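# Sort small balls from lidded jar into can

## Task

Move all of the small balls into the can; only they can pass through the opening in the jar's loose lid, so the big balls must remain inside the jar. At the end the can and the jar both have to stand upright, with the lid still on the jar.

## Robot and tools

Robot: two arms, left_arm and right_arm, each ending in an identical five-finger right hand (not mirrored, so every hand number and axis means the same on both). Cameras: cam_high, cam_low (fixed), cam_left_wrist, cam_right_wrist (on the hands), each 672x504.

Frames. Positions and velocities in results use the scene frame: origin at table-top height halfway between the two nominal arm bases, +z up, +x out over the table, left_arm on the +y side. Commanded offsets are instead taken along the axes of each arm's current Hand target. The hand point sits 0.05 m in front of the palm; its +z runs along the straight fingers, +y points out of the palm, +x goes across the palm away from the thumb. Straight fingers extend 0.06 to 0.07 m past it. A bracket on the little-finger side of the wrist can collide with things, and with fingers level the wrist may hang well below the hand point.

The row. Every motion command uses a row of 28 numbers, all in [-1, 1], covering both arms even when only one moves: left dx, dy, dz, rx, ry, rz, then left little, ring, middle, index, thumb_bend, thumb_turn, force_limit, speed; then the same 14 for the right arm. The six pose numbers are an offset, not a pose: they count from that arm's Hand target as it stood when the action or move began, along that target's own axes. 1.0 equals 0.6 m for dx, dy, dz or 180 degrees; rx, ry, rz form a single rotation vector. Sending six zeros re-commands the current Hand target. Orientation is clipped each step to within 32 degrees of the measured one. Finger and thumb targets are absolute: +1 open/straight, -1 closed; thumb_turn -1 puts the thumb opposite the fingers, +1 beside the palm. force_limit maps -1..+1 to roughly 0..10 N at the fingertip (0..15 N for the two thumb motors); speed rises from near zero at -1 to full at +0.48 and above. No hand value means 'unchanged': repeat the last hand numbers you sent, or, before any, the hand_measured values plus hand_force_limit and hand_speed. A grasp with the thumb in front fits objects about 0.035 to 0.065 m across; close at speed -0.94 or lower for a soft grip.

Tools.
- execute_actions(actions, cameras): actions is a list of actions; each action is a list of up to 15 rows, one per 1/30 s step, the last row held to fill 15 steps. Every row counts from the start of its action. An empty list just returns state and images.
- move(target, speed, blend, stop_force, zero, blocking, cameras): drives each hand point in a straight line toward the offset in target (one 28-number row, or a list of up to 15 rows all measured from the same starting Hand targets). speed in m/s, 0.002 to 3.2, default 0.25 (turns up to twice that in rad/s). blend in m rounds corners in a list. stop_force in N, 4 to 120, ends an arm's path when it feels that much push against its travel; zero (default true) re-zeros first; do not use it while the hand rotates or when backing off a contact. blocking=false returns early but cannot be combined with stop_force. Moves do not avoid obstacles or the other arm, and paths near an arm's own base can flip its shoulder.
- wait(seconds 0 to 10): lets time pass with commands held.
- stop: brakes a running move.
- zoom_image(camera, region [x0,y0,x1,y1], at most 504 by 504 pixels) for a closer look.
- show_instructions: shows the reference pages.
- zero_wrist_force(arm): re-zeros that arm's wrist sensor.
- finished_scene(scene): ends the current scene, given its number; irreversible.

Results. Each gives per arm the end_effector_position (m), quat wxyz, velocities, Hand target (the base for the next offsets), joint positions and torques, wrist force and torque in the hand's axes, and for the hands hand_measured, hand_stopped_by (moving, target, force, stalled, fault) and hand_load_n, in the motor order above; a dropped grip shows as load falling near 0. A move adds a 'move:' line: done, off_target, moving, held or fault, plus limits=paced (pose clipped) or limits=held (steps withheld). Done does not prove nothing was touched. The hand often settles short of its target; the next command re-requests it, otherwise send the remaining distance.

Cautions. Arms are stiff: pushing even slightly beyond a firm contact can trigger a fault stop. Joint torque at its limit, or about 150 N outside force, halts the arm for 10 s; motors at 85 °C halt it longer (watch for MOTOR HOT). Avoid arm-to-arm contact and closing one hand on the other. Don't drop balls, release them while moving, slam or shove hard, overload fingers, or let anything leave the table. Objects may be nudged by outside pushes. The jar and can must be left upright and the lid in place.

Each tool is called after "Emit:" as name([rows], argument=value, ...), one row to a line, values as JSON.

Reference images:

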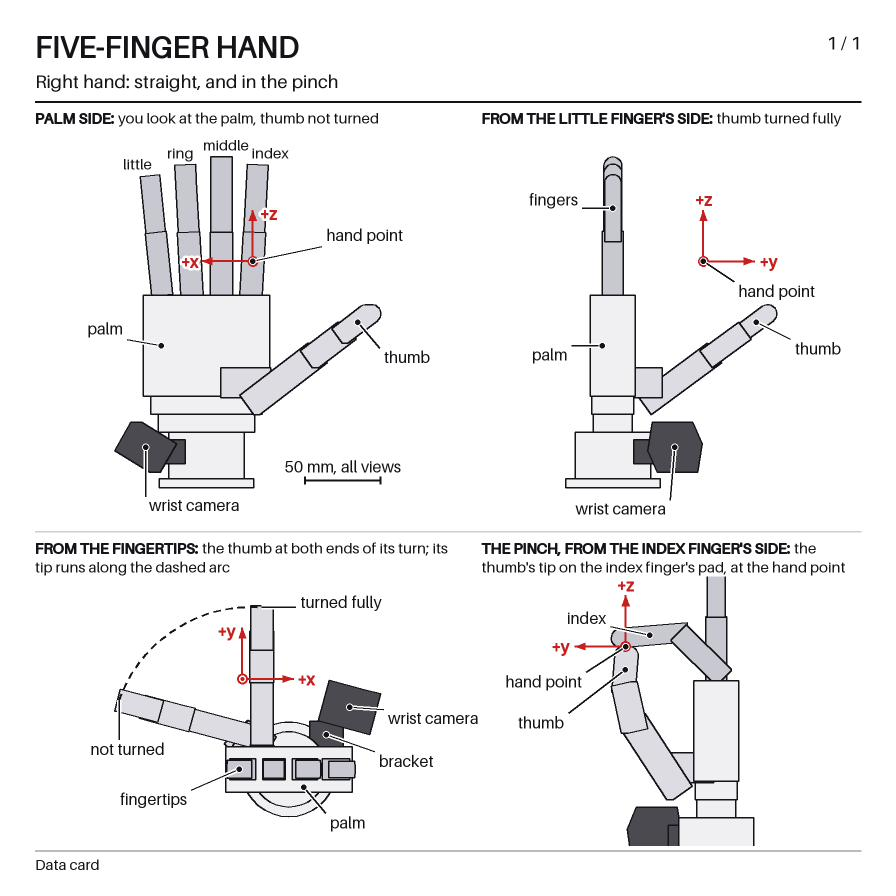

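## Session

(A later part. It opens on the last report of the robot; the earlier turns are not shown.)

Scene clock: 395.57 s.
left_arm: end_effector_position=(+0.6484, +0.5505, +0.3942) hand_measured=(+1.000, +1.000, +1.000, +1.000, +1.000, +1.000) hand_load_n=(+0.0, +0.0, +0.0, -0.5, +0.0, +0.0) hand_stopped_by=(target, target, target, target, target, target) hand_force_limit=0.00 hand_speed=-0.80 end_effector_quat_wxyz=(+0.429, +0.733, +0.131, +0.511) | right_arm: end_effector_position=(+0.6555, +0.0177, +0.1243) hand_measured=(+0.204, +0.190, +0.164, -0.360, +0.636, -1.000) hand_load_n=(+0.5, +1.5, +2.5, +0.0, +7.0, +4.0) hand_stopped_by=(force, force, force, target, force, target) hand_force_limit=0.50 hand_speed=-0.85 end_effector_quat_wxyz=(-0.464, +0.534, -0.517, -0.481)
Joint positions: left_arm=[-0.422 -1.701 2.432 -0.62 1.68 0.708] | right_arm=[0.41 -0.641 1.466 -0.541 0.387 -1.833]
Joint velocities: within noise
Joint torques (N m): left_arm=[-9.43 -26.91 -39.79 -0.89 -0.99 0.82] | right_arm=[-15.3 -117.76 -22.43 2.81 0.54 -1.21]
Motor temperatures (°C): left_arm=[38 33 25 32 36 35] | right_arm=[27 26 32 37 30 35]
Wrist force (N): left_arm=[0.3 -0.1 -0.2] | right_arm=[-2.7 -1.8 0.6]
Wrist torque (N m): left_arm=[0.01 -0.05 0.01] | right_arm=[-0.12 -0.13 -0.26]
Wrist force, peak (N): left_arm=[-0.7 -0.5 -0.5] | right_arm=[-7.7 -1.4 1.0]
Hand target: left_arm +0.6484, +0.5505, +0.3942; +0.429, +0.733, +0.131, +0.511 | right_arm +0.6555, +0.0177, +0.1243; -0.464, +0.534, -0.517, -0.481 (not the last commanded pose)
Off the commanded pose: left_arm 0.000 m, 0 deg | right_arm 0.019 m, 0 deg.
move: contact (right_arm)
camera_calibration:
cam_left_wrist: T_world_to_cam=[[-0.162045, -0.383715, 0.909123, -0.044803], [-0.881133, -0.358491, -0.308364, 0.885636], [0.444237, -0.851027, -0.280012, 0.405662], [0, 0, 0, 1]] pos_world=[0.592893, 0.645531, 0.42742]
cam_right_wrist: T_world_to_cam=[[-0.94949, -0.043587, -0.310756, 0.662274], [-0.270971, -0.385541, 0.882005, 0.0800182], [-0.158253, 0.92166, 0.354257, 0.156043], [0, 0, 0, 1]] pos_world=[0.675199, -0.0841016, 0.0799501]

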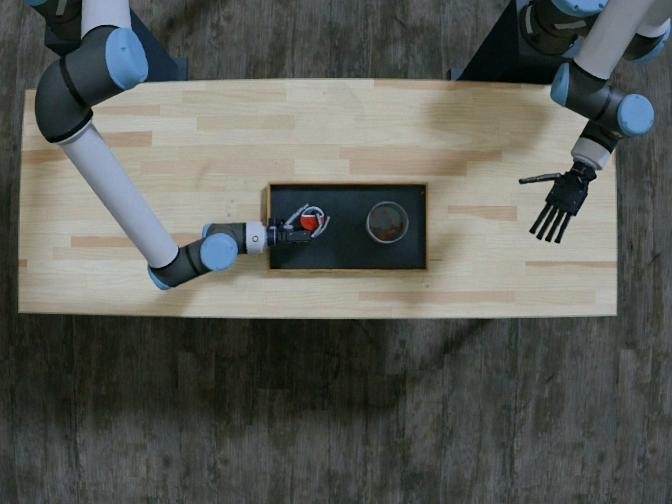

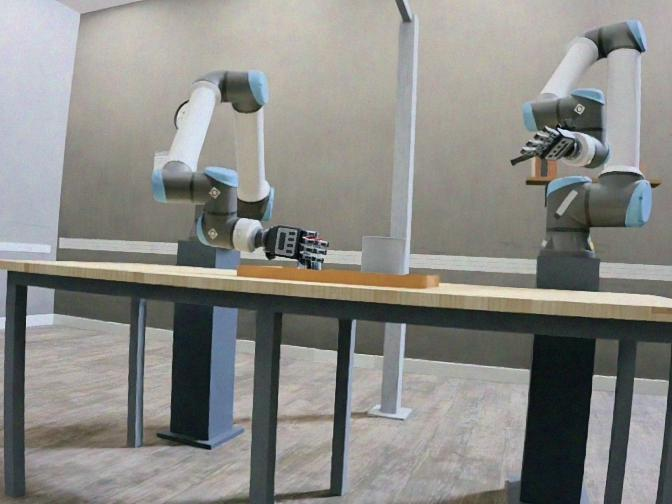

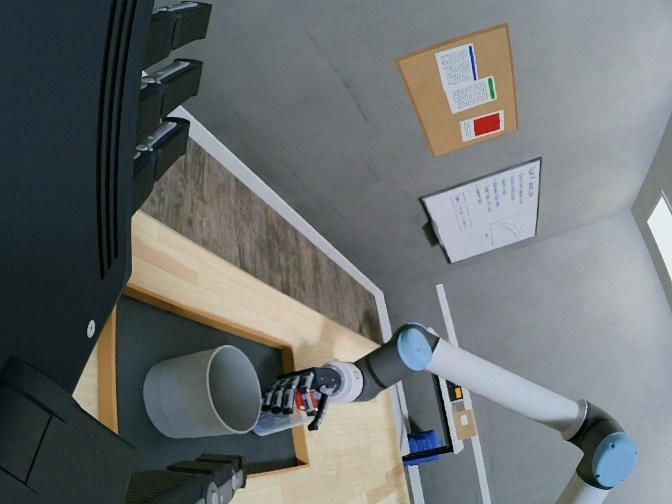

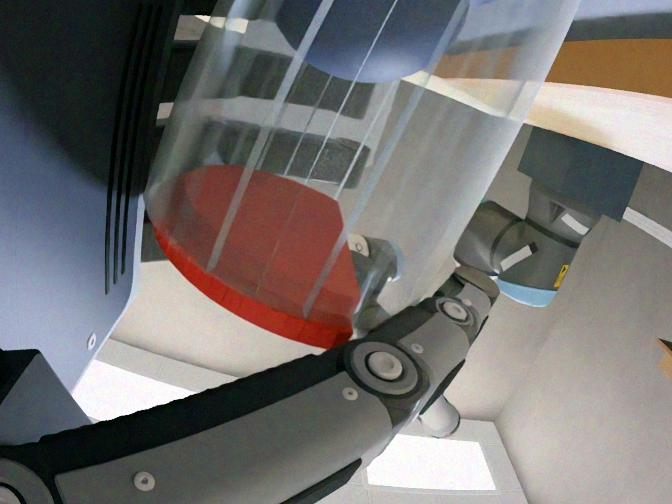

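Emit:
move(target=[0,0,0,0,0,0,1,1,1,1,1,1,0,-0.8,0.008,0,0.0009,0,0,0,-0.95,-0.95,-0.95,-0.36,-0.95,-1,0.5,-0.85], speed=0.008, stop_force=7)

Emit:
execute_actions([
  [[0,0,0,0,0,0,1,1,1,1,1,1,0,-0.8,0,0,0,0,0,0,0.4,0.4,0.4,-0.36,0.8,-1,0.4,-0.9]],
  [[0,0,0,0,0,0,1,1,1,1,1,1,0,-0.8,0,0,0,0,0,0,0.4,0.4,0.4,-0.36,0.8,-1,0.4,-0.9]],
  [[0,0,0,0,0,0,1,1,1,1,1,1,0,-0.8,0,0,0,0,0,0,0.4,0.4,0.4,-0.36,0.8,-1,0.4,-0.9]],
])

Emit:
zoom_image(camera="cam_left_wrist", region=[140, 320, 380, 500])

Emit:
zoom_image(camera="cam_high", region=[260, 170, 440, 290])

Scene clock: 397.57 s.
left_arm: end_effector_position=(+0.6484, +0.5505, +0.3942) hand_measured=(+1.000, +1.000, +1.000, +1.000, +1.000, +1.000) hand_load_n=(+0.0, +0.0, +0.0, +0.0, +0.0, +0.0) hand_stopped_by=(target, target, target, target, target, target) hand_force_limit=0.00 hand_speed=-0.80 end_effector_quat_wxyz=(+0.429, +0.733, +0.131, +0.511) | right_arm: end_effector_position=(+0.6555, +0.0177, +0.1231) hand_measured=(+0.204, +0.190, +0.164, -0.360, +0.636, -1.000) hand_load_n=(+0.0, +1.5, +2.5, +0.0, +7.5, +7.0) hand_stopped_by=(force, force, force, target, force, target) hand_force_limit=0.50 hand_speed=-0.85 end_effector_quat_wxyz=(-0.464, +0.534, -0.517, -0.481)
Joint positions: left_arm=[-0.422 -1.701 2.432 -0.62 1.68 0.708] | right_arm=[0.41 -0.64 1.466 -0.542 0.387 -1.833]
Joint velocities: within noise
Joint torques (N m): left_arm=[-8.99 -28.62 -39.39 -0.78 -0.92 0.19] | right_arm=[-14.85 -115.39 -20.9 3.41 0.45 -1.38]
Motor temperatures (°C): left_arm=[38 33 25 32 36 35] | right_arm=[27 26 32 37 30 35]
Wrist force (N): left_arm=[0.2 -0.5 -0.3] | right_arm=[-8.3 -0.4 0.2]
Wrist torque (N m): left_arm=[-0.05 -0.04 -0.01] | right_arm=[-0.12 0.00 -0.28]
Wrist force, peak (N): left_arm=[-0.4 -1.2 0.1] | right_arm=[-11.8 -0.1 0.2]
Hand target: left_arm +0.6484, +0.5505, +0.3942; +0.429, +0.733, +0.131, +0.511 | right_arm +0.6555, +0.0177, +0.1231; -0.464, +0.534, -0.517, -0.481 (not the last commanded pose)
Off the commanded pose: left_arm 0.000 m, 0 deg | right_arm 0.004 m, 0 deg.
move: contact (right_arm)
camera_calibration:
cam_left_wrist: T_world_to_cam=[[-0.162045, -0.383715, 0.909123, -0.044803], [-0.881133, -0.358491, -0.308364, 0.885636], [0.444237, -0.851027, -0.280012, 0.405662], [0, 0, 0, 1]] pos_world=[0.592893, 0.645531, 0.42742]
cam_right_wrist: T_world_to_cam=[[-0.94949, -0.043587, -0.310756, 0.661897], [-0.270971, -0.385541, 0.882005, 0.081038], [-0.158253, 0.92166, 0.354257, 0.15656], [0, 0, 0, 1]] pos_world=[0.675199, -0.0842016, 0.0787501]

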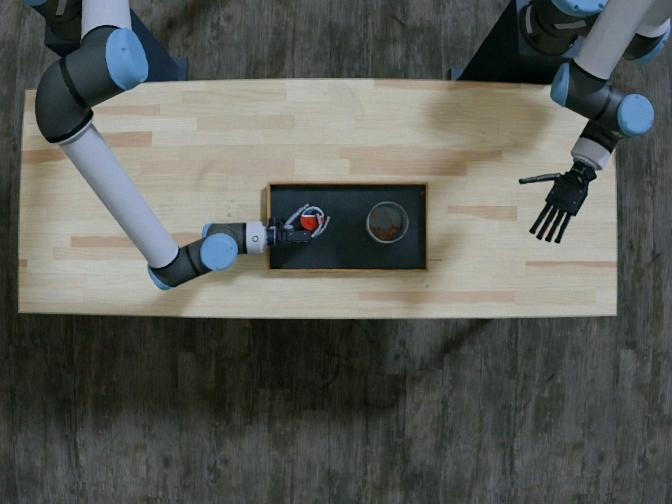

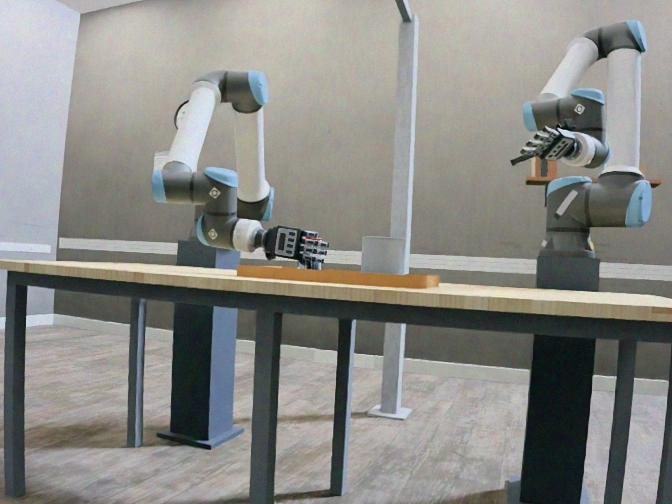

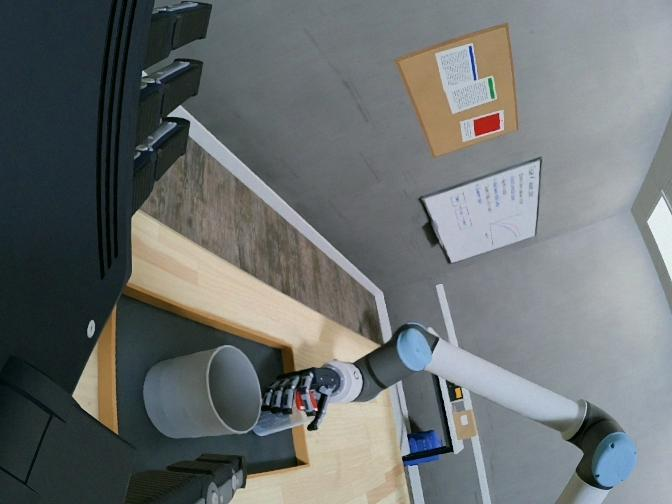

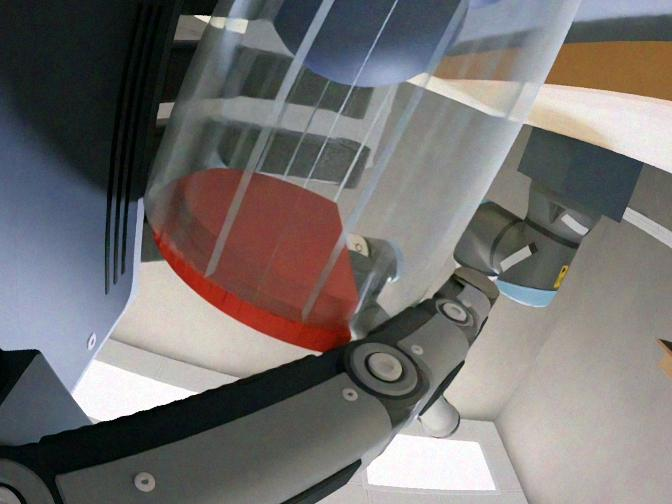

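Scene clock: 399.27 s.
left_arm: end_effector_position=(+0.6484, +0.5505, +0.3942) hand_measured=(+1.000, +1.000, +1.000, +1.000, +1.000, +1.000) hand_load_n=(+0.0, +0.0, +0.0, +0.0, +0.0, +0.0) hand_stopped_by=(target, target, target, target, target, target) hand_force_limit=0.00 hand_speed=-0.80 end_effector_quat_wxyz=(+0.429, +0.733, +0.131, +0.511) | right_arm: end_effector_position=(+0.6555, +0.0177, +0.1231) hand_measured=(+0.400, +0.400, +0.400, -0.360, +0.800, -1.000) hand_load_n=(+0.0, +0.0, +0.0, +0.0, +0.0, -0.5) hand_stopped_by=(target, target, target, target, target, target) hand_force_limit=0.40 hand_speed=-0.90 end_effector_quat_wxyz=(-0.464, +0.534, -0.517, -0.481)
Joint positions: left_arm=[-0.422 -1.701 2.432 -0.62 1.68 0.708] | right_arm=[0.41 -0.64 1.466 -0.542 0.387 -1.833]
Joint velocities: within noise
Joint torques (N m): left_arm=[-8.04 -26.43 -40.81 -0.49 -0.72 0.77] | right_arm=[-14.81 -114.8 -34.36 2.56 0.5 -0.78]
Motor temperatures (°C): left_arm=[38 33 25 32 35 35] | right_arm=[27 26 32 37 30 35]
Wrist force (N): left_arm=[0.0 -0.3 0.4] | right_arm=[-0.4 -2.3 -0.2]
Wrist torque (N m): left_arm=[-0.05 -0.04 -0.01] | right_arm=[-0.12 -0.07 -0.24]
Wrist force, peak (N): left_arm=[0.2 -0.9 0.5] | right_arm=[-8.0 -0.5 0.2]
Hand target: left_arm +0.6484, +0.5505, +0.3942; +0.429, +0.733, +0.131, +0.511 | right_arm +0.6555, +0.0177, +0.1231; -0.464, +0.534, -0.517, -0.481
Off the commanded pose: left_arm 0.000 m, 0 deg | right_arm 0.000 m, 0 deg.
Step readings (end_effector_position of left_arm | right_arm):
0: (+0.6484, +0.5505, +0.3942) | (+0.6555, +0.0177, +0.1231)
1: (+0.6484, +0.5505, +0.3942) | (+0.6555, +0.0177, +0.1231)
2: (+0.6484, +0.5505, +0.3942) | (+0.6555, +0.0177, +0.1231)
4: (+0.6484, +0.5505, +0.3942) | (+0.6555, +0.0177, +0.1231)
8: (+0.6484, +0.5505, +0.3942) | (+0.6555, +0.0177, +0.1231)
15: (+0.6484, +0.5505, +0.3942) | (+0.6555, +0.0177, +0.1231)
16: (+0.6484, +0.5505, +0.3942) | (+0.6555, +0.0177, +0.1231)
17: (+0.6484, +0.5505, +0.3942) | (+0.6555, +0.0177, +0.1231)
19: (+0.6484, +0.5505, +0.3942) | (+0.6555, +0.0177, +0.1231)
23: (+0.6484, +0.5505, +0.3942) | (+0.6555, +0.0177, +0.1231)
30: (+0.6484, +0.5505, +0.3942) | (+0.6555, +0.0177, +0.1231)
31: (+0.6484, +0.5505, +0.3942) | (+0.6555, +0.0177, +0.1231)
32: (+0.6484, +0.5505, +0.3942) | (+0.6555, +0.0177, +0.1231)
34: (+0.6484, +0.5505, +0.3942) | (+0.6555, +0.0177, +0.1231)
38: (+0.6484, +0.5505, +0.3942) | (+0.6555, +0.0177, +0.1231)
45: (+0.6484, +0.5505, +0.3942) | (+0.6555, +0.0177, +0.1231)
camera_calibration:
cam_left_wrist: T_world_to_cam=[[-0.162045, -0.383715, 0.909123, -0.044803], [-0.881133, -0.358491, -0.308364, 0.885636], [0.444237, -0.851027, -0.280012, 0.405662], [0, 0, 0, 1]] pos_world=[0.592893, 0.645531, 0.42742]
cam_right_wrist: T_world_to_cam=[[-0.94949, -0.0435834, -0.310755, 0.661866], [-0.270977, -0.385505, 0.882019, 0.0811323], [-0.158239, 0.921676, 0.354224, 0.15659], [0, 0, 0, 1]] pos_world=[0.675199, -0.0842015, 0.0786501]

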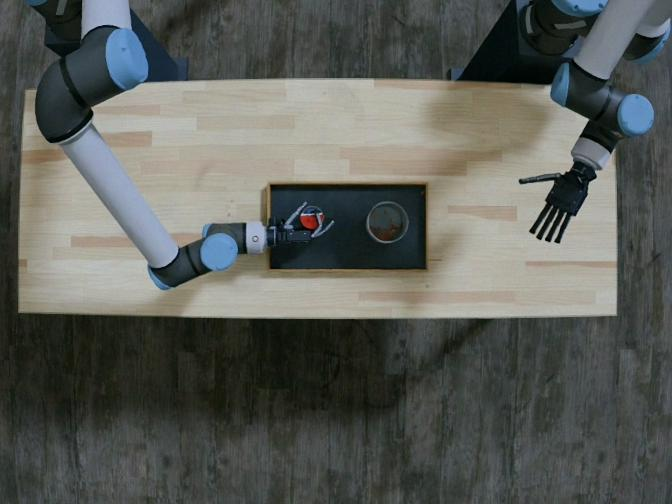

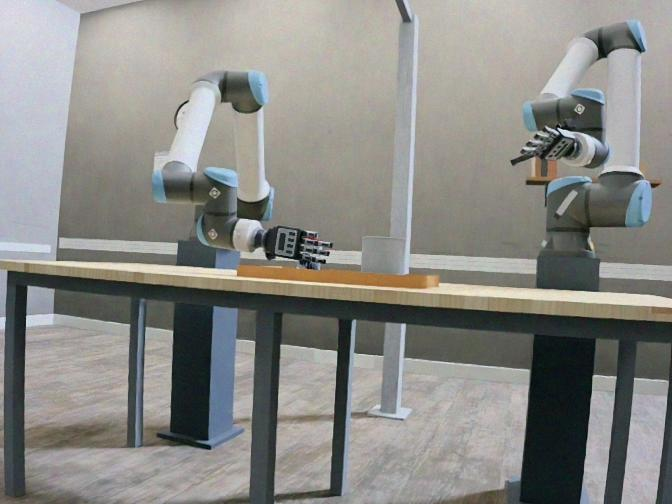

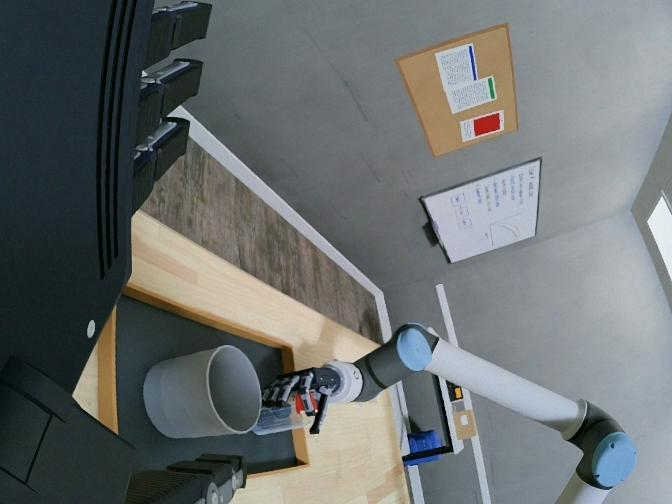

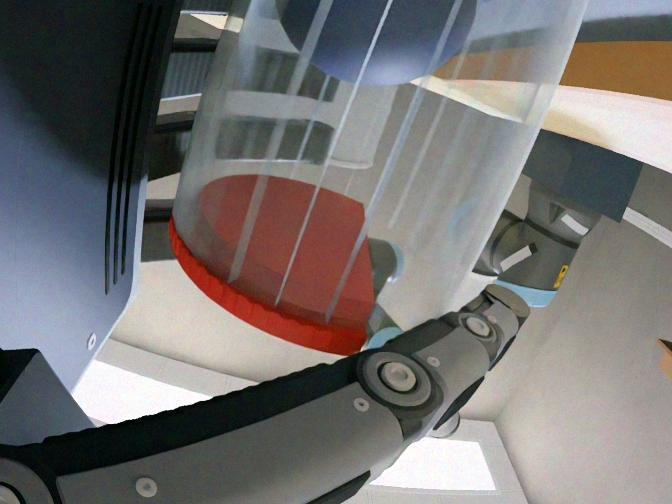

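Scaled by 2.100 from the camera's 672x504 image, which has a finer 960x720 frame.

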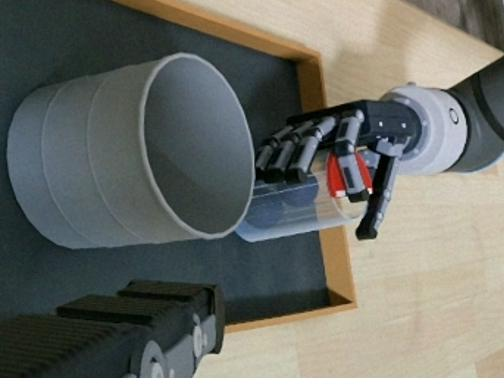

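Scaled by 2.800.

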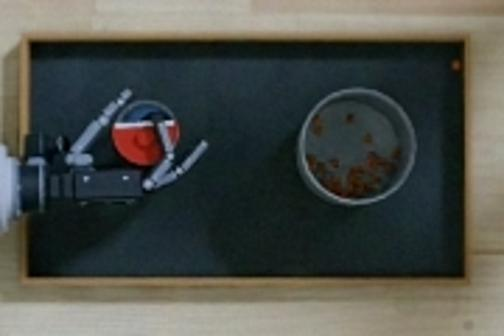

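Emit:
move([
  [0,0,0,0,0,0,1,1,1,1,1,1,0,-0.8,0,-0.004,0,0,0,0,1,1,1,-0.36,1,-1,0.4,-0.5],
  [0,0,0,0,0,0,1,1,1,1,1,1,0,-0.8,-0.0663,-0.005,-0.007,0,0,0,1,1,1,-0.36,1,-1,0.4,-0.5],
  [0,0,0,0,0,0,1,1,1,1,1,1,0,-0.8,-0.0567,0.0037,-0.2572,0,0,0,1,1,1,-0.36,1,-1,0.4,-0.5],
], speed=[0.05,0.06,0.25])

Emit:
zoom_image(camera="cam_left_wrist", region=[140, 320, 380, 500])

Emit:
zoom_image(camera="cam_high", region=[260, 170, 440, 290])

Emit:
zoom_image(camera="cam_low", region=[280, 215, 350, 285])

Scene clock: 402.87 s.
left_arm: end_effector_position=(+0.6484, +0.5505, +0.3942) hand_measured=(+1.000, +1.000, +1.000, +1.000, +1.000, +1.000) hand_load_n=(+0.0, +0.0, +0.0, +0.0, +0.0, +0.0) hand_stopped_by=(target, target, target, target, target, target) hand_force_limit=0.00 hand_speed=-0.80 end_effector_quat_wxyz=(+0.429, +0.733, +0.131, +0.511) | right_arm: end_effector_position=(+0.6586, -0.1321, +0.1732) hand_measured=(+1.000, +1.000, +1.000, -0.360, +1.000, -1.000) hand_load_n=(+0.0, +0.0, +0.0, +0.0, +0.0, -0.5) hand_stopped_by=(target, target, target, target, target, target) hand_force_limit=0.40 hand_speed=-0.50 end_effector_quat_wxyz=(-0.464, +0.534, -0.517, -0.481)
Joint positions: left_arm=[-0.422 -1.701 2.432 -0.62 1.68 0.708] | right_arm=[0.233 -0.745 1.595 -0.35 0.221 -2.06]
Joint velocities: within noise
Joint torques (N m): left_arm=[-8.68 -27.36 -38.06 -1.01 -0.48 0.76] | right_arm=[-16.04 -78.45 -35.32 4.83 -3 -2.74]
Motor temperatures (°C): left_arm=[38 33 25 32 35 35] | right_arm=[27 26 32 37 30 35]
Wrist force (N): left_arm=[0.1 -0.3 0.3] | right_arm=[-0.9 -2.3 0.6]
Wrist torque (N m): left_arm=[-0.05 -0.04 -0.01] | right_arm=[-0.17 -0.13 -0.22]
Wrist force, peak (N): left_arm=[-0.5 -0.8 0.8] | right_arm=[-1.1 -3.0 1.6]
Hand target: left_arm +0.6484, +0.5505, +0.3942; +0.429, +0.733, +0.131, +0.511 | right_arm +0.6586, -0.1321, +0.1732; -0.464, +0.534, -0.517, -0.481
Off the commanded pose: left_arm 0.000 m, 0 deg | right_arm 0.000 m, 0 deg.
move: done
camera_calibration:
cam_left_wrist: T_world_to_cam=[[-0.162045, -0.383715, 0.909123, -0.044803], [-0.881133, -0.358491, -0.308364, 0.885636], [0.444237, -0.851027, -0.280012, 0.405662], [0, 0, 0, 1]] pos_world=[0.592893, 0.645531, 0.42742]
cam_right_wrist: T_world_to_cam=[[-0.94948, -0.0433917, -0.310814, 0.673836], [-0.27107, -0.385684, 0.881912, -0.0200076], [-0.158144, 0.92161, 0.354437, 0.27715], [0, 0, 0, 1]] pos_world=[0.678199, -0.233902, 0.12885]

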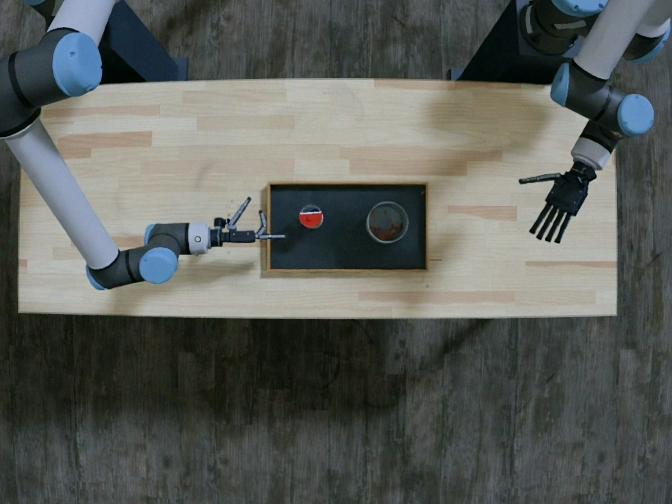

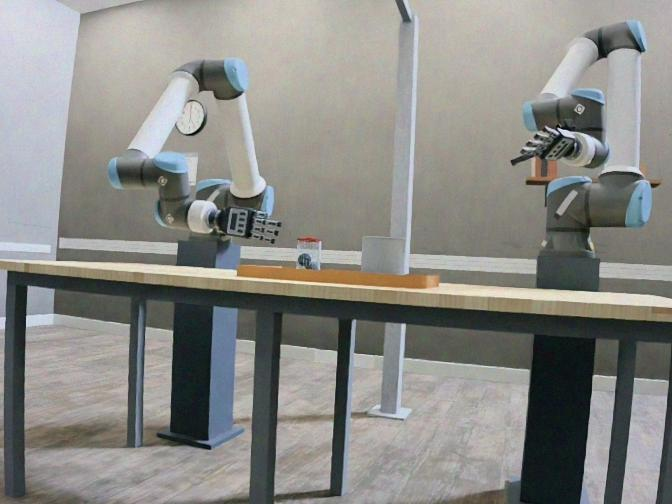

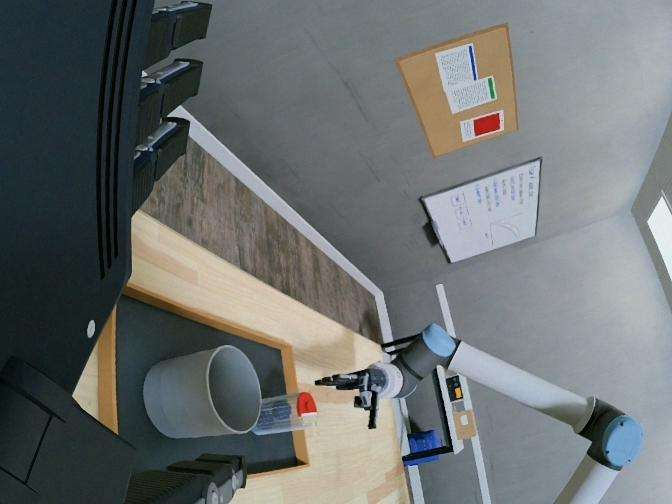

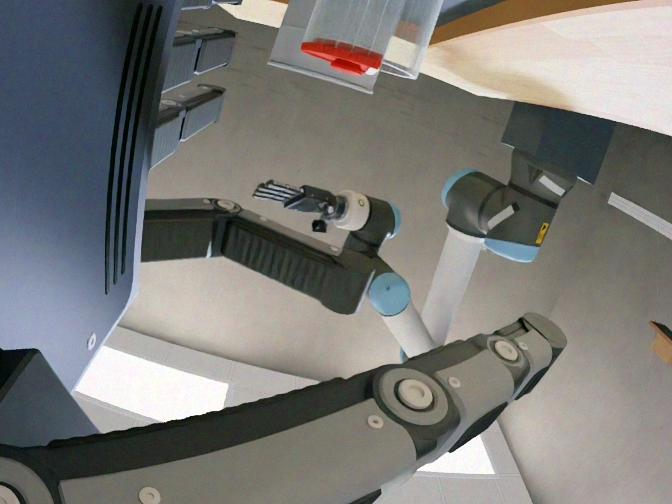

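Scaled by 2.100 from the camera's 672x504 image, which has a finer 960x720 frame.

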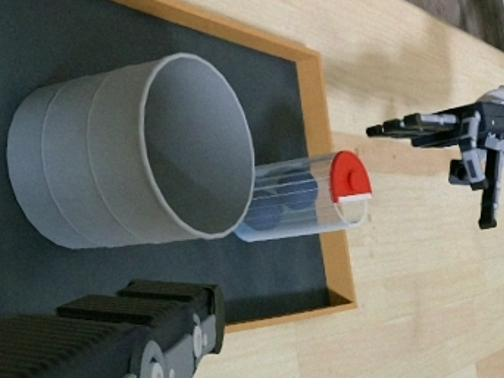

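Scaled by 2.800.

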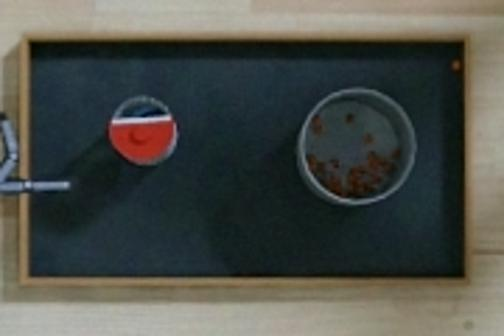

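Scaled by 7.200.

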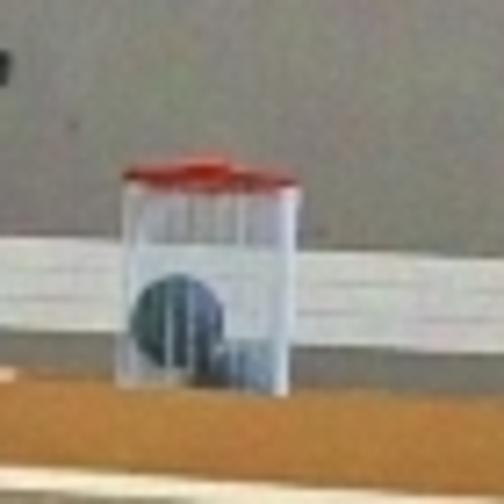

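Emit:
move([
  [-0.2927,0.1342,-0.0972,0.1107,-0.2585,0.6768,1,1,1,1,1,1,0,-0.8,0,0,0,0,0,0,1,1,1,-0.36,1,-1,0.4,-0.5],
  [-0.7457,0.1217,-0.0032,0.1107,-0.2585,0.6768,1,1,1,1,1,1,0,-0.8,0,0,0,0,0,0,1,1,1,-0.36,1,-1,0.4,-0.5],
], speed=0.4, blend=0.03)

Scene clock: 412.27 s.
left_arm: end_effector_position=(+0.4304, +0.2259, +0.1650) hand_measured=(+1.000, +1.000, +1.000, +1.000, +1.000, +1.000) hand_load_n=(+0.0, +0.0, +0.0, +0.0, +0.0, -0.5) hand_stopped_by=(target, target, target, target, target, target) hand_force_limit=0.00 hand_speed=-0.80 end_effector_quat_wxyz=(-0.315, +0.633, -0.633, +0.316) end_effector_velocity=(+0.000, -0.003, -0.001) end_effector_angular_velocity=(-0.003, +0.000, +0.000) | right_arm: end_effector_position=(+0.6586, -0.1321, +0.1732) hand_measured=(+1.000, +1.000, +1.000, -0.360, +1.000, -1.000) hand_load_n=(+0.0, +0.5, +0.0, +0.0, +0.0, -0.5) hand_stopped_by=(target, target, target, target, target, target) hand_force_limit=0.40 hand_speed=-0.50 end_effector_quat_wxyz=(-0.464, +0.534, -0.517, -0.481)
Joint positions: left_arm=[-1.566 -1.076 1.992 0.636 0.646 1.594] | right_arm=[0.233 -0.745 1.595 -0.348 0.221 -2.061]
Joint velocities: left_arm=[0 0.003 -0.005 0 0 -0.001] | right_arm=[within noise]
Joint torques (N m): left_arm=[-19.4 -50.18 -30.31 1.79 -3.92 -3.73] | right_arm=[-15.37 -74.96 -34.18 4.24 -3.11 -3.11]
Motor temperatures (°C): left_arm=[38 33 25 32 35 35] | right_arm=[27 26 32 37 30 35]
Wrist force (N): left_arm=[-1.4 -2.1 -0.7] | right_arm=[-0.2 -2.8 0.6]
Wrist torque (N m): left_arm=[0.09 0.14 -0.50] | right_arm=[-0.24 -0.22 -0.20]
Wrist force, peak (N): left_arm=[-2.1 -2.9 -1.6] | right_arm=[-0.2 -3.0 1.0]
Hand target: left_arm +0.4304, +0.2257, +0.1649; -0.315, +0.633, -0.633, +0.316 | right_arm +0.6586, -0.1321, +0.1732; -0.464, +0.534, -0.517, -0.481
Off the commanded pose: left_arm 0.000 m, 0 deg | right_arm 0.000 m, 0 deg.
move: done
camera_calibration:
cam_left_wrist: T_world_to_cam=[[-0.618696, -0.266043, -0.739213, 0.445673], [-0.555724, 0.813291, 0.172418, 0.0224206], [0.555325, 0.517473, -0.651027, -0.133631], [0, 0, 0, 1]] pos_world=[0.362404, 0.169484, 0.238584]
cam_right_wrist: T_world_to_cam=[[-0.94949, -0.043587, -0.310756, 0.67388], [-0.270971, -0.385541, 0.882005, -0.0200645], [-0.158253, 0.92166, 0.354257, 0.277367], [0, 0, 0, 1]] pos_world=[0.678299, -0.234002, 0.12885]

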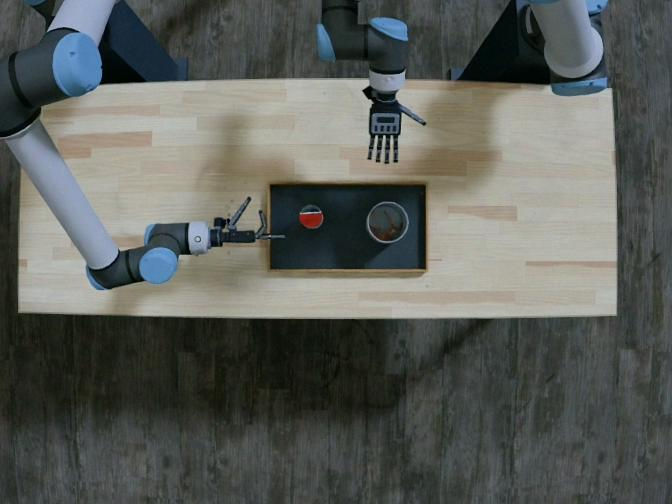

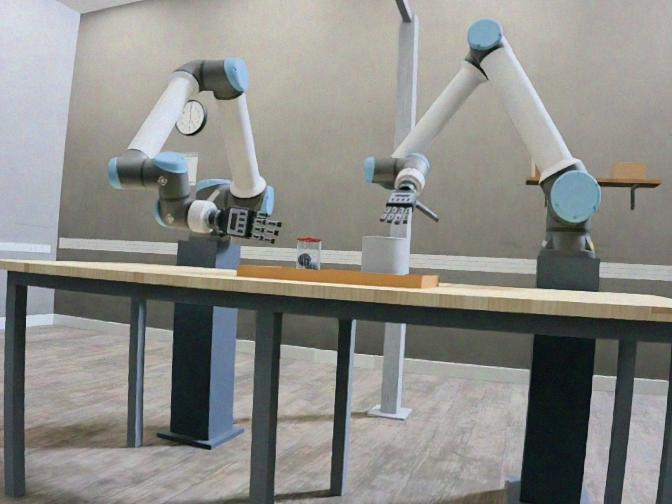

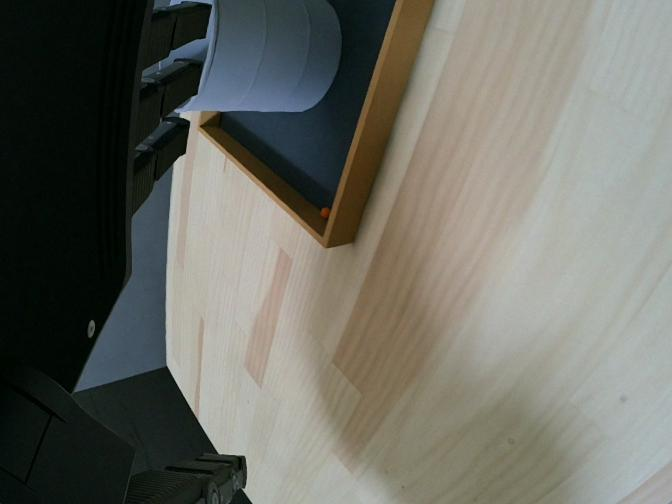

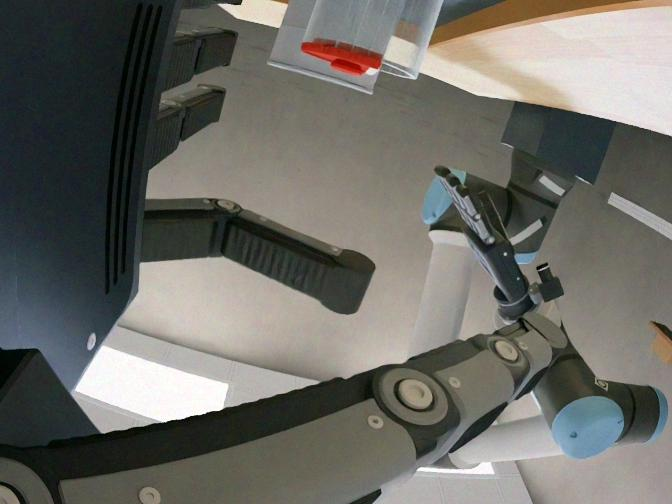

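Emit:
zoom_image(camera="cam_left_wrist", region=[270, 150, 390, 260])

Scaled by 4.200 from the camera's 672x504 image, which has a finer 960x720 frame.

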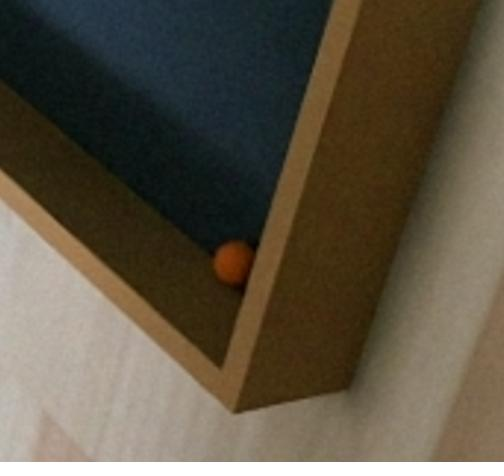

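Emit:
move(target=[-0.163,0.0048,0.1322,-0.2111,0,0,-1,-1,-1,1,1,1,0,-0.6,0,0,0,0,0,0,1,1,1,-0.36,1,-1,0.4,-0.5], speed=0.25)

Emit:
zoom_image(camera="cam_high", region=[340, 120, 460, 240])

Scene clock: 423.30 s.
left_arm: end_effector_position=(+0.4920, +0.3235, +0.1148) hand_measured=(-1.000, -1.000, -1.000, +1.000, +1.000, +1.000) hand_load_n=(+0.0, +0.0, +0.0, +0.0, +0.0, -0.5) hand_stopped_by=(target, target, target, target, target, target) hand_force_limit=0.00 hand_speed=-0.60 end_effector_quat_wxyz=(-0.092, +0.701, -0.701, +0.093) | right_arm: end_effector_position=(+0.6586, -0.1321, +0.1732) hand_measured=(+1.000, +1.000, +1.000, -0.360, +1.000, -1.000) hand_load_n=(+0.0, +0.0, +0.0, +0.0, +0.0, +0.0) hand_stopped_by=(target, target, target, target, target, target) hand_force_limit=0.40 hand_speed=-0.50 end_effector_quat_wxyz=(-0.464, +0.534, -0.517, -0.481)
Joint positions: left_arm=[-1.109 -1.069 1.905 0.613 1.338 2.056] | right_arm=[0.233 -0.745 1.595 -0.348 0.221 -2.061]
Joint velocities: within noise
Joint torques (N m): left_arm=[18.75 -53.08 -37.33 6.32 1.14 3.1] | right_arm=[-14.41 -78.29 -33.78 2.54 -2.99 -2.92]
Motor temperatures (°C): left_arm=[38 33 25 32 35 35] | right_arm=[27 26 32 37 30 35]
Wrist force (N): left_arm=[-0.2 -1.3 0.1] | right_arm=[-0.6 -2.8 0.4]
Wrist torque (N m): left_arm=[0.20 0.03 -0.33] | right_arm=[-0.23 -0.16 -0.22]
Wrist force, peak (N): left_arm=[-1.3 -2.9 -0.8] | right_arm=[-0.7 -3.1 0.6]
Hand target: left_arm +0.4920, +0.3235, +0.1148; -0.092, +0.701, -0.701, +0.093 | right_arm +0.6586, -0.1321, +0.1732; -0.464, +0.534, -0.517, -0.481
Off the commanded pose: left_arm 0.000 m, 0 deg | right_arm 0.000 m, 0 deg.
move: done
camera_calibration:
cam_left_wrist: T_world_to_cam=[[-0.942663, -0.265683, -0.201989, 0.570139], [-0.331653, 0.813396, 0.477905, -0.159356], [0.0373259, 0.517493, -0.854873, 0.027271], [0, 0, 0, 1]] pos_world=[0.48358, 0.266984, 0.214632]
cam_right_wrist: T_world_to_cam=[[-0.94949, -0.043587, -0.310756, 0.67388], [-0.270971, -0.385541, 0.882005, -0.0200645], [-0.158253, 0.92166, 0.354257, 0.277367], [0, 0, 0, 1]] pos_world=[0.678299, -0.234002, 0.12885]

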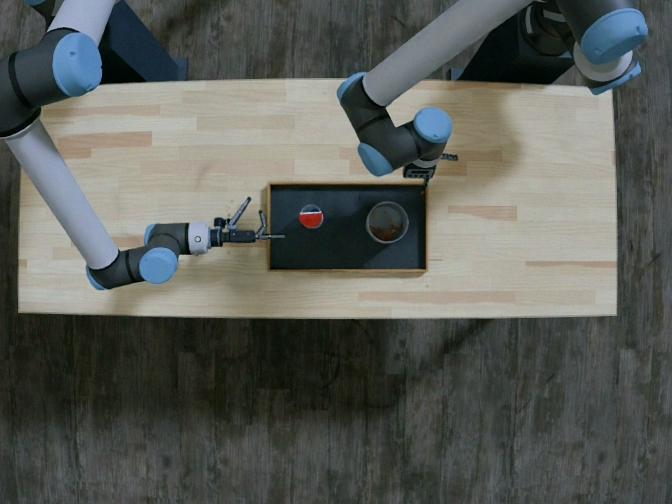

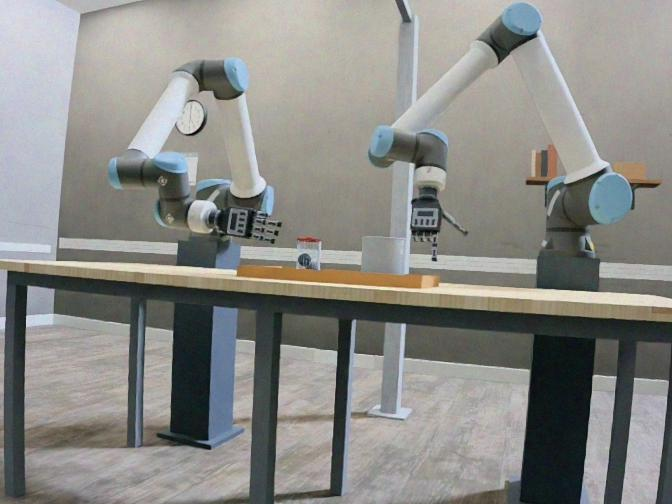

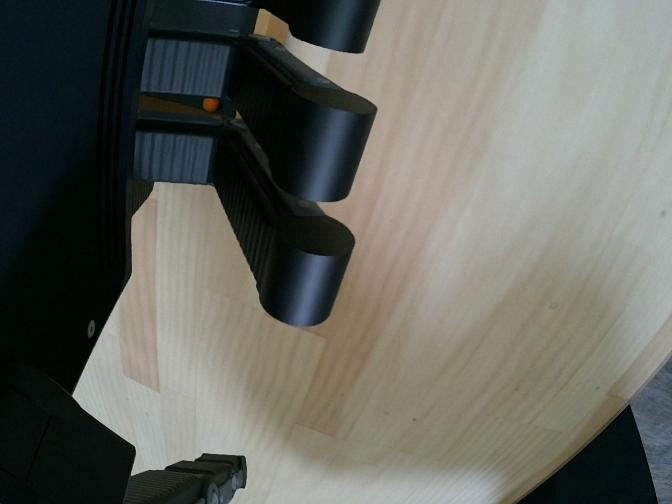

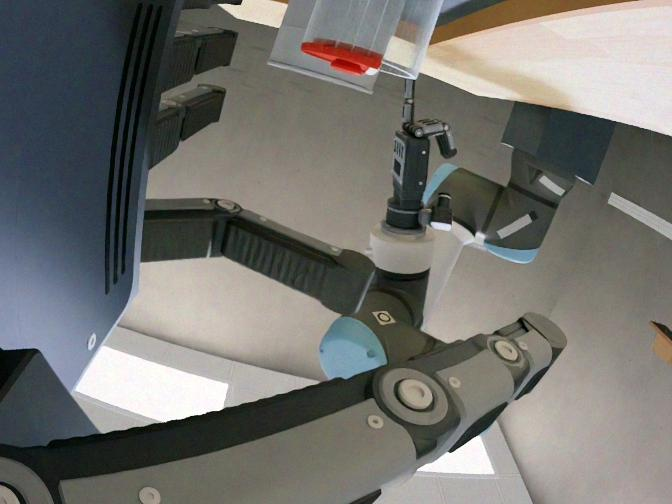

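Scaled by 4.200.

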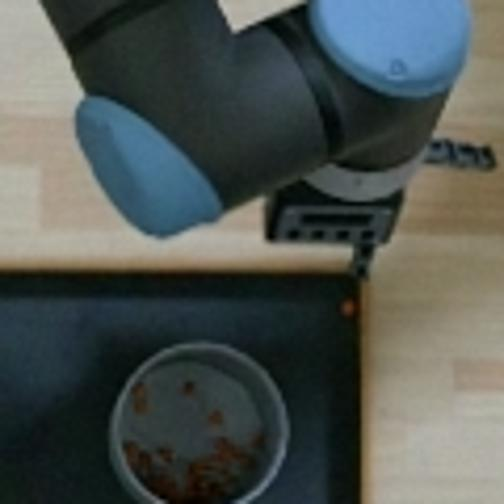

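Emit:
move(target=[0,0.0194,0.0725,0,0,0,-1,-1,-1,1,1,1,0,-0.6,0,0,0,0,0,0,1,1,1,-0.36,1,-1,0.4,-0.5], speed=0.05, stop_force=5)

Emit:
zoom_image(camera="cam_high", region=[390, 160, 450, 220])

Emit:
zoom_image(camera="cam_low", region=[390, 220, 460, 290])

Emit:
zoom_image(camera="cam_left_wrist", region=[130, 20, 390, 250])

Scene clock: 425.90 s.
left_arm: end_effector_position=(+0.4920, +0.3235, +0.0698) hand_measured=(-1.000, -1.000, -1.000, +1.000, +1.000, +1.000) hand_load_n=(+0.0, +0.0, +0.0, +0.0, +0.0, +0.0) hand_stopped_by=(target, target, target, target, target, target) hand_force_limit=0.00 hand_speed=-0.60 end_effector_quat_wxyz=(-0.092, +0.701, -0.701, +0.093) | right_arm: end_effector_position=(+0.6586, -0.1321, +0.1732) hand_measured=(+1.000, +1.000, +1.000, -0.360, +1.000, -1.000) hand_load_n=(+0.0, +0.0, +0.0, +0.0, +0.0, -0.5) hand_stopped_by=(target, target, target, target, target, target) hand_force_limit=0.40 hand_speed=-0.50 end_effector_quat_wxyz=(-0.464, +0.534, -0.517, -0.481)
Joint positions: left_arm=[-1.109 -1.009 1.917 0.541 1.338 2.056] | right_arm=[0.233 -0.745 1.595 -0.348 0.221 -2.061]
Joint velocities: within noise
Joint torques (N m): left_arm=[21.98 -56.57 -20.02 1.74 1.48 3.21] | right_arm=[-15.65 -76.04 -32.65 1.96 -2.94 -3.29]
Motor temperatures (°C): left_arm=[38 33 25 32 35 35] | right_arm=[27 26 32 37 30 35]
Wrist force (N): left_arm=[-0.5 -1.3 -0.3] | right_arm=[-0.3 -2.5 0.6]
Wrist torque (N m): left_arm=[0.22 0.12 -0.33] | right_arm=[-0.20 -0.21 -0.19]
Wrist force, peak (N): left_arm=[-0.8 -1.7 0.0] | right_arm=[-0.7 -2.9 0.7]
Hand target: left_arm +0.4920, +0.3235, +0.0698; -0.092, +0.701, -0.701, +0.093 | right_arm +0.6586, -0.1321, +0.1732; -0.464, +0.534, -0.517, -0.481
Off the commanded pose: left_arm 0.000 m, 0 deg | right_arm 0.000 m, 0 deg.
move: done
camera_calibration:
cam_left_wrist: T_world_to_cam=[[-0.942749, -0.265643, -0.201638, 0.561143], [-0.331441, 0.813405, 0.478037, -0.138026], [0.037026, 0.5175, -0.854882, -0.0111094], [0, 0, 0, 1]] pos_world=[0.483681, 0.267084, 0.169632]
cam_right_wrist: T_world_to_cam=[[-0.94949, -0.043587, -0.310756, 0.67388], [-0.270971, -0.385541, 0.882005, -0.0200645], [-0.158253, 0.92166, 0.354257, 0.277367], [0, 0, 0, 1]] pos_world=[0.678299, -0.234002, 0.12885]

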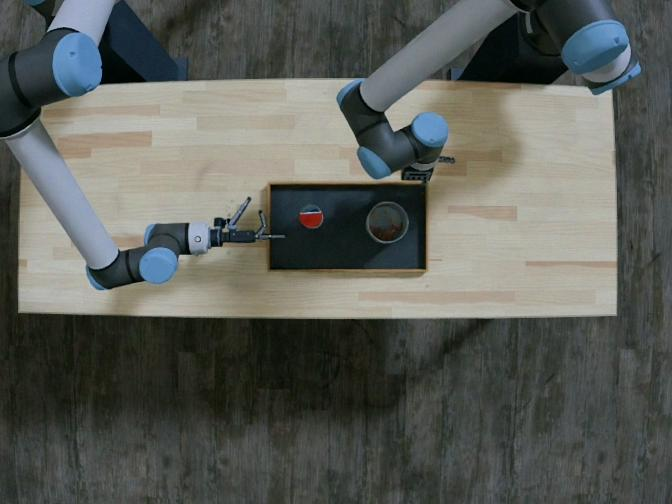

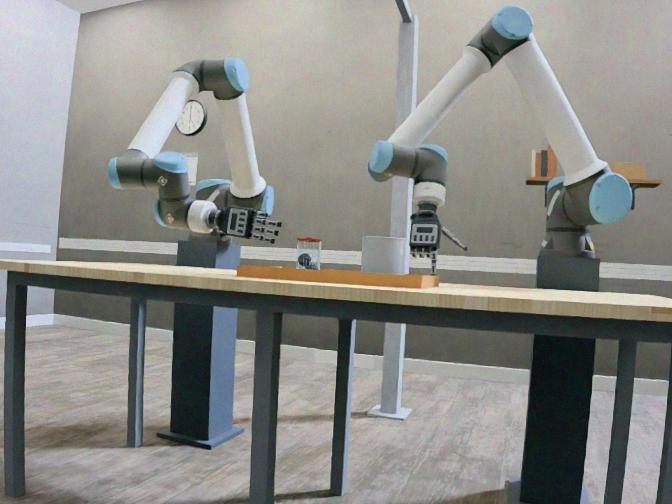

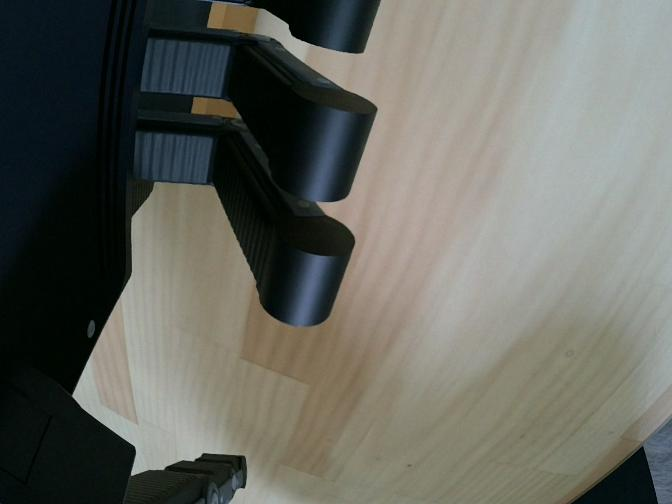

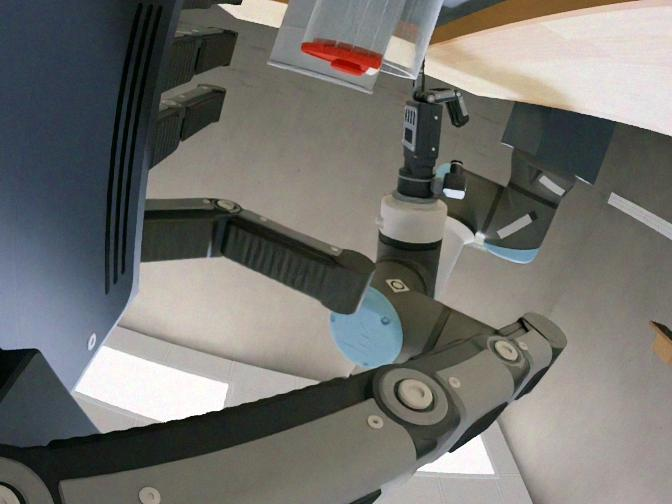

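Scaled by 8.400.

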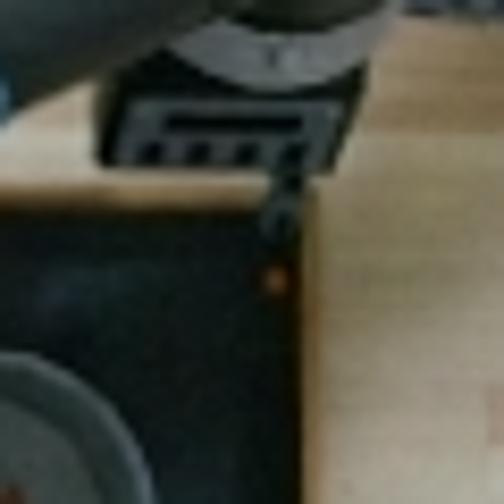

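Scaled by 7.200.

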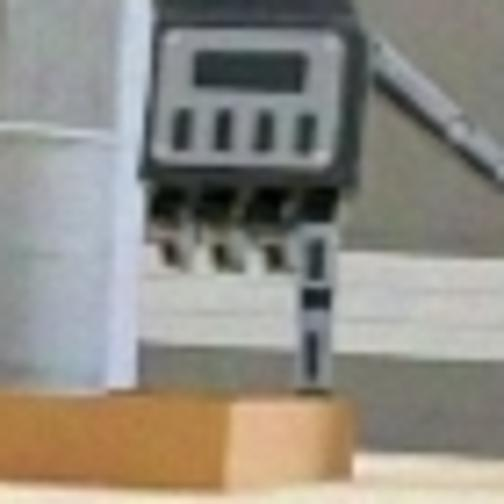

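Scaled by 1.938 from the camera's 672x504 image, which has a finer 960x720 frame.

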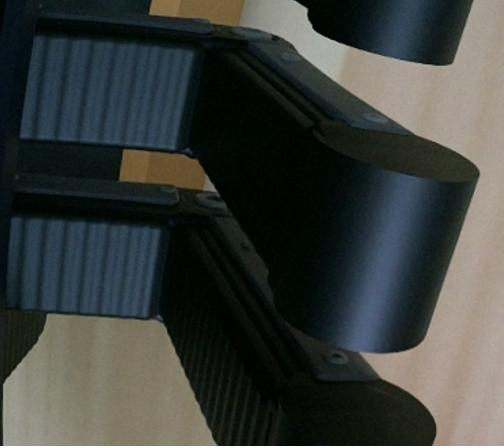

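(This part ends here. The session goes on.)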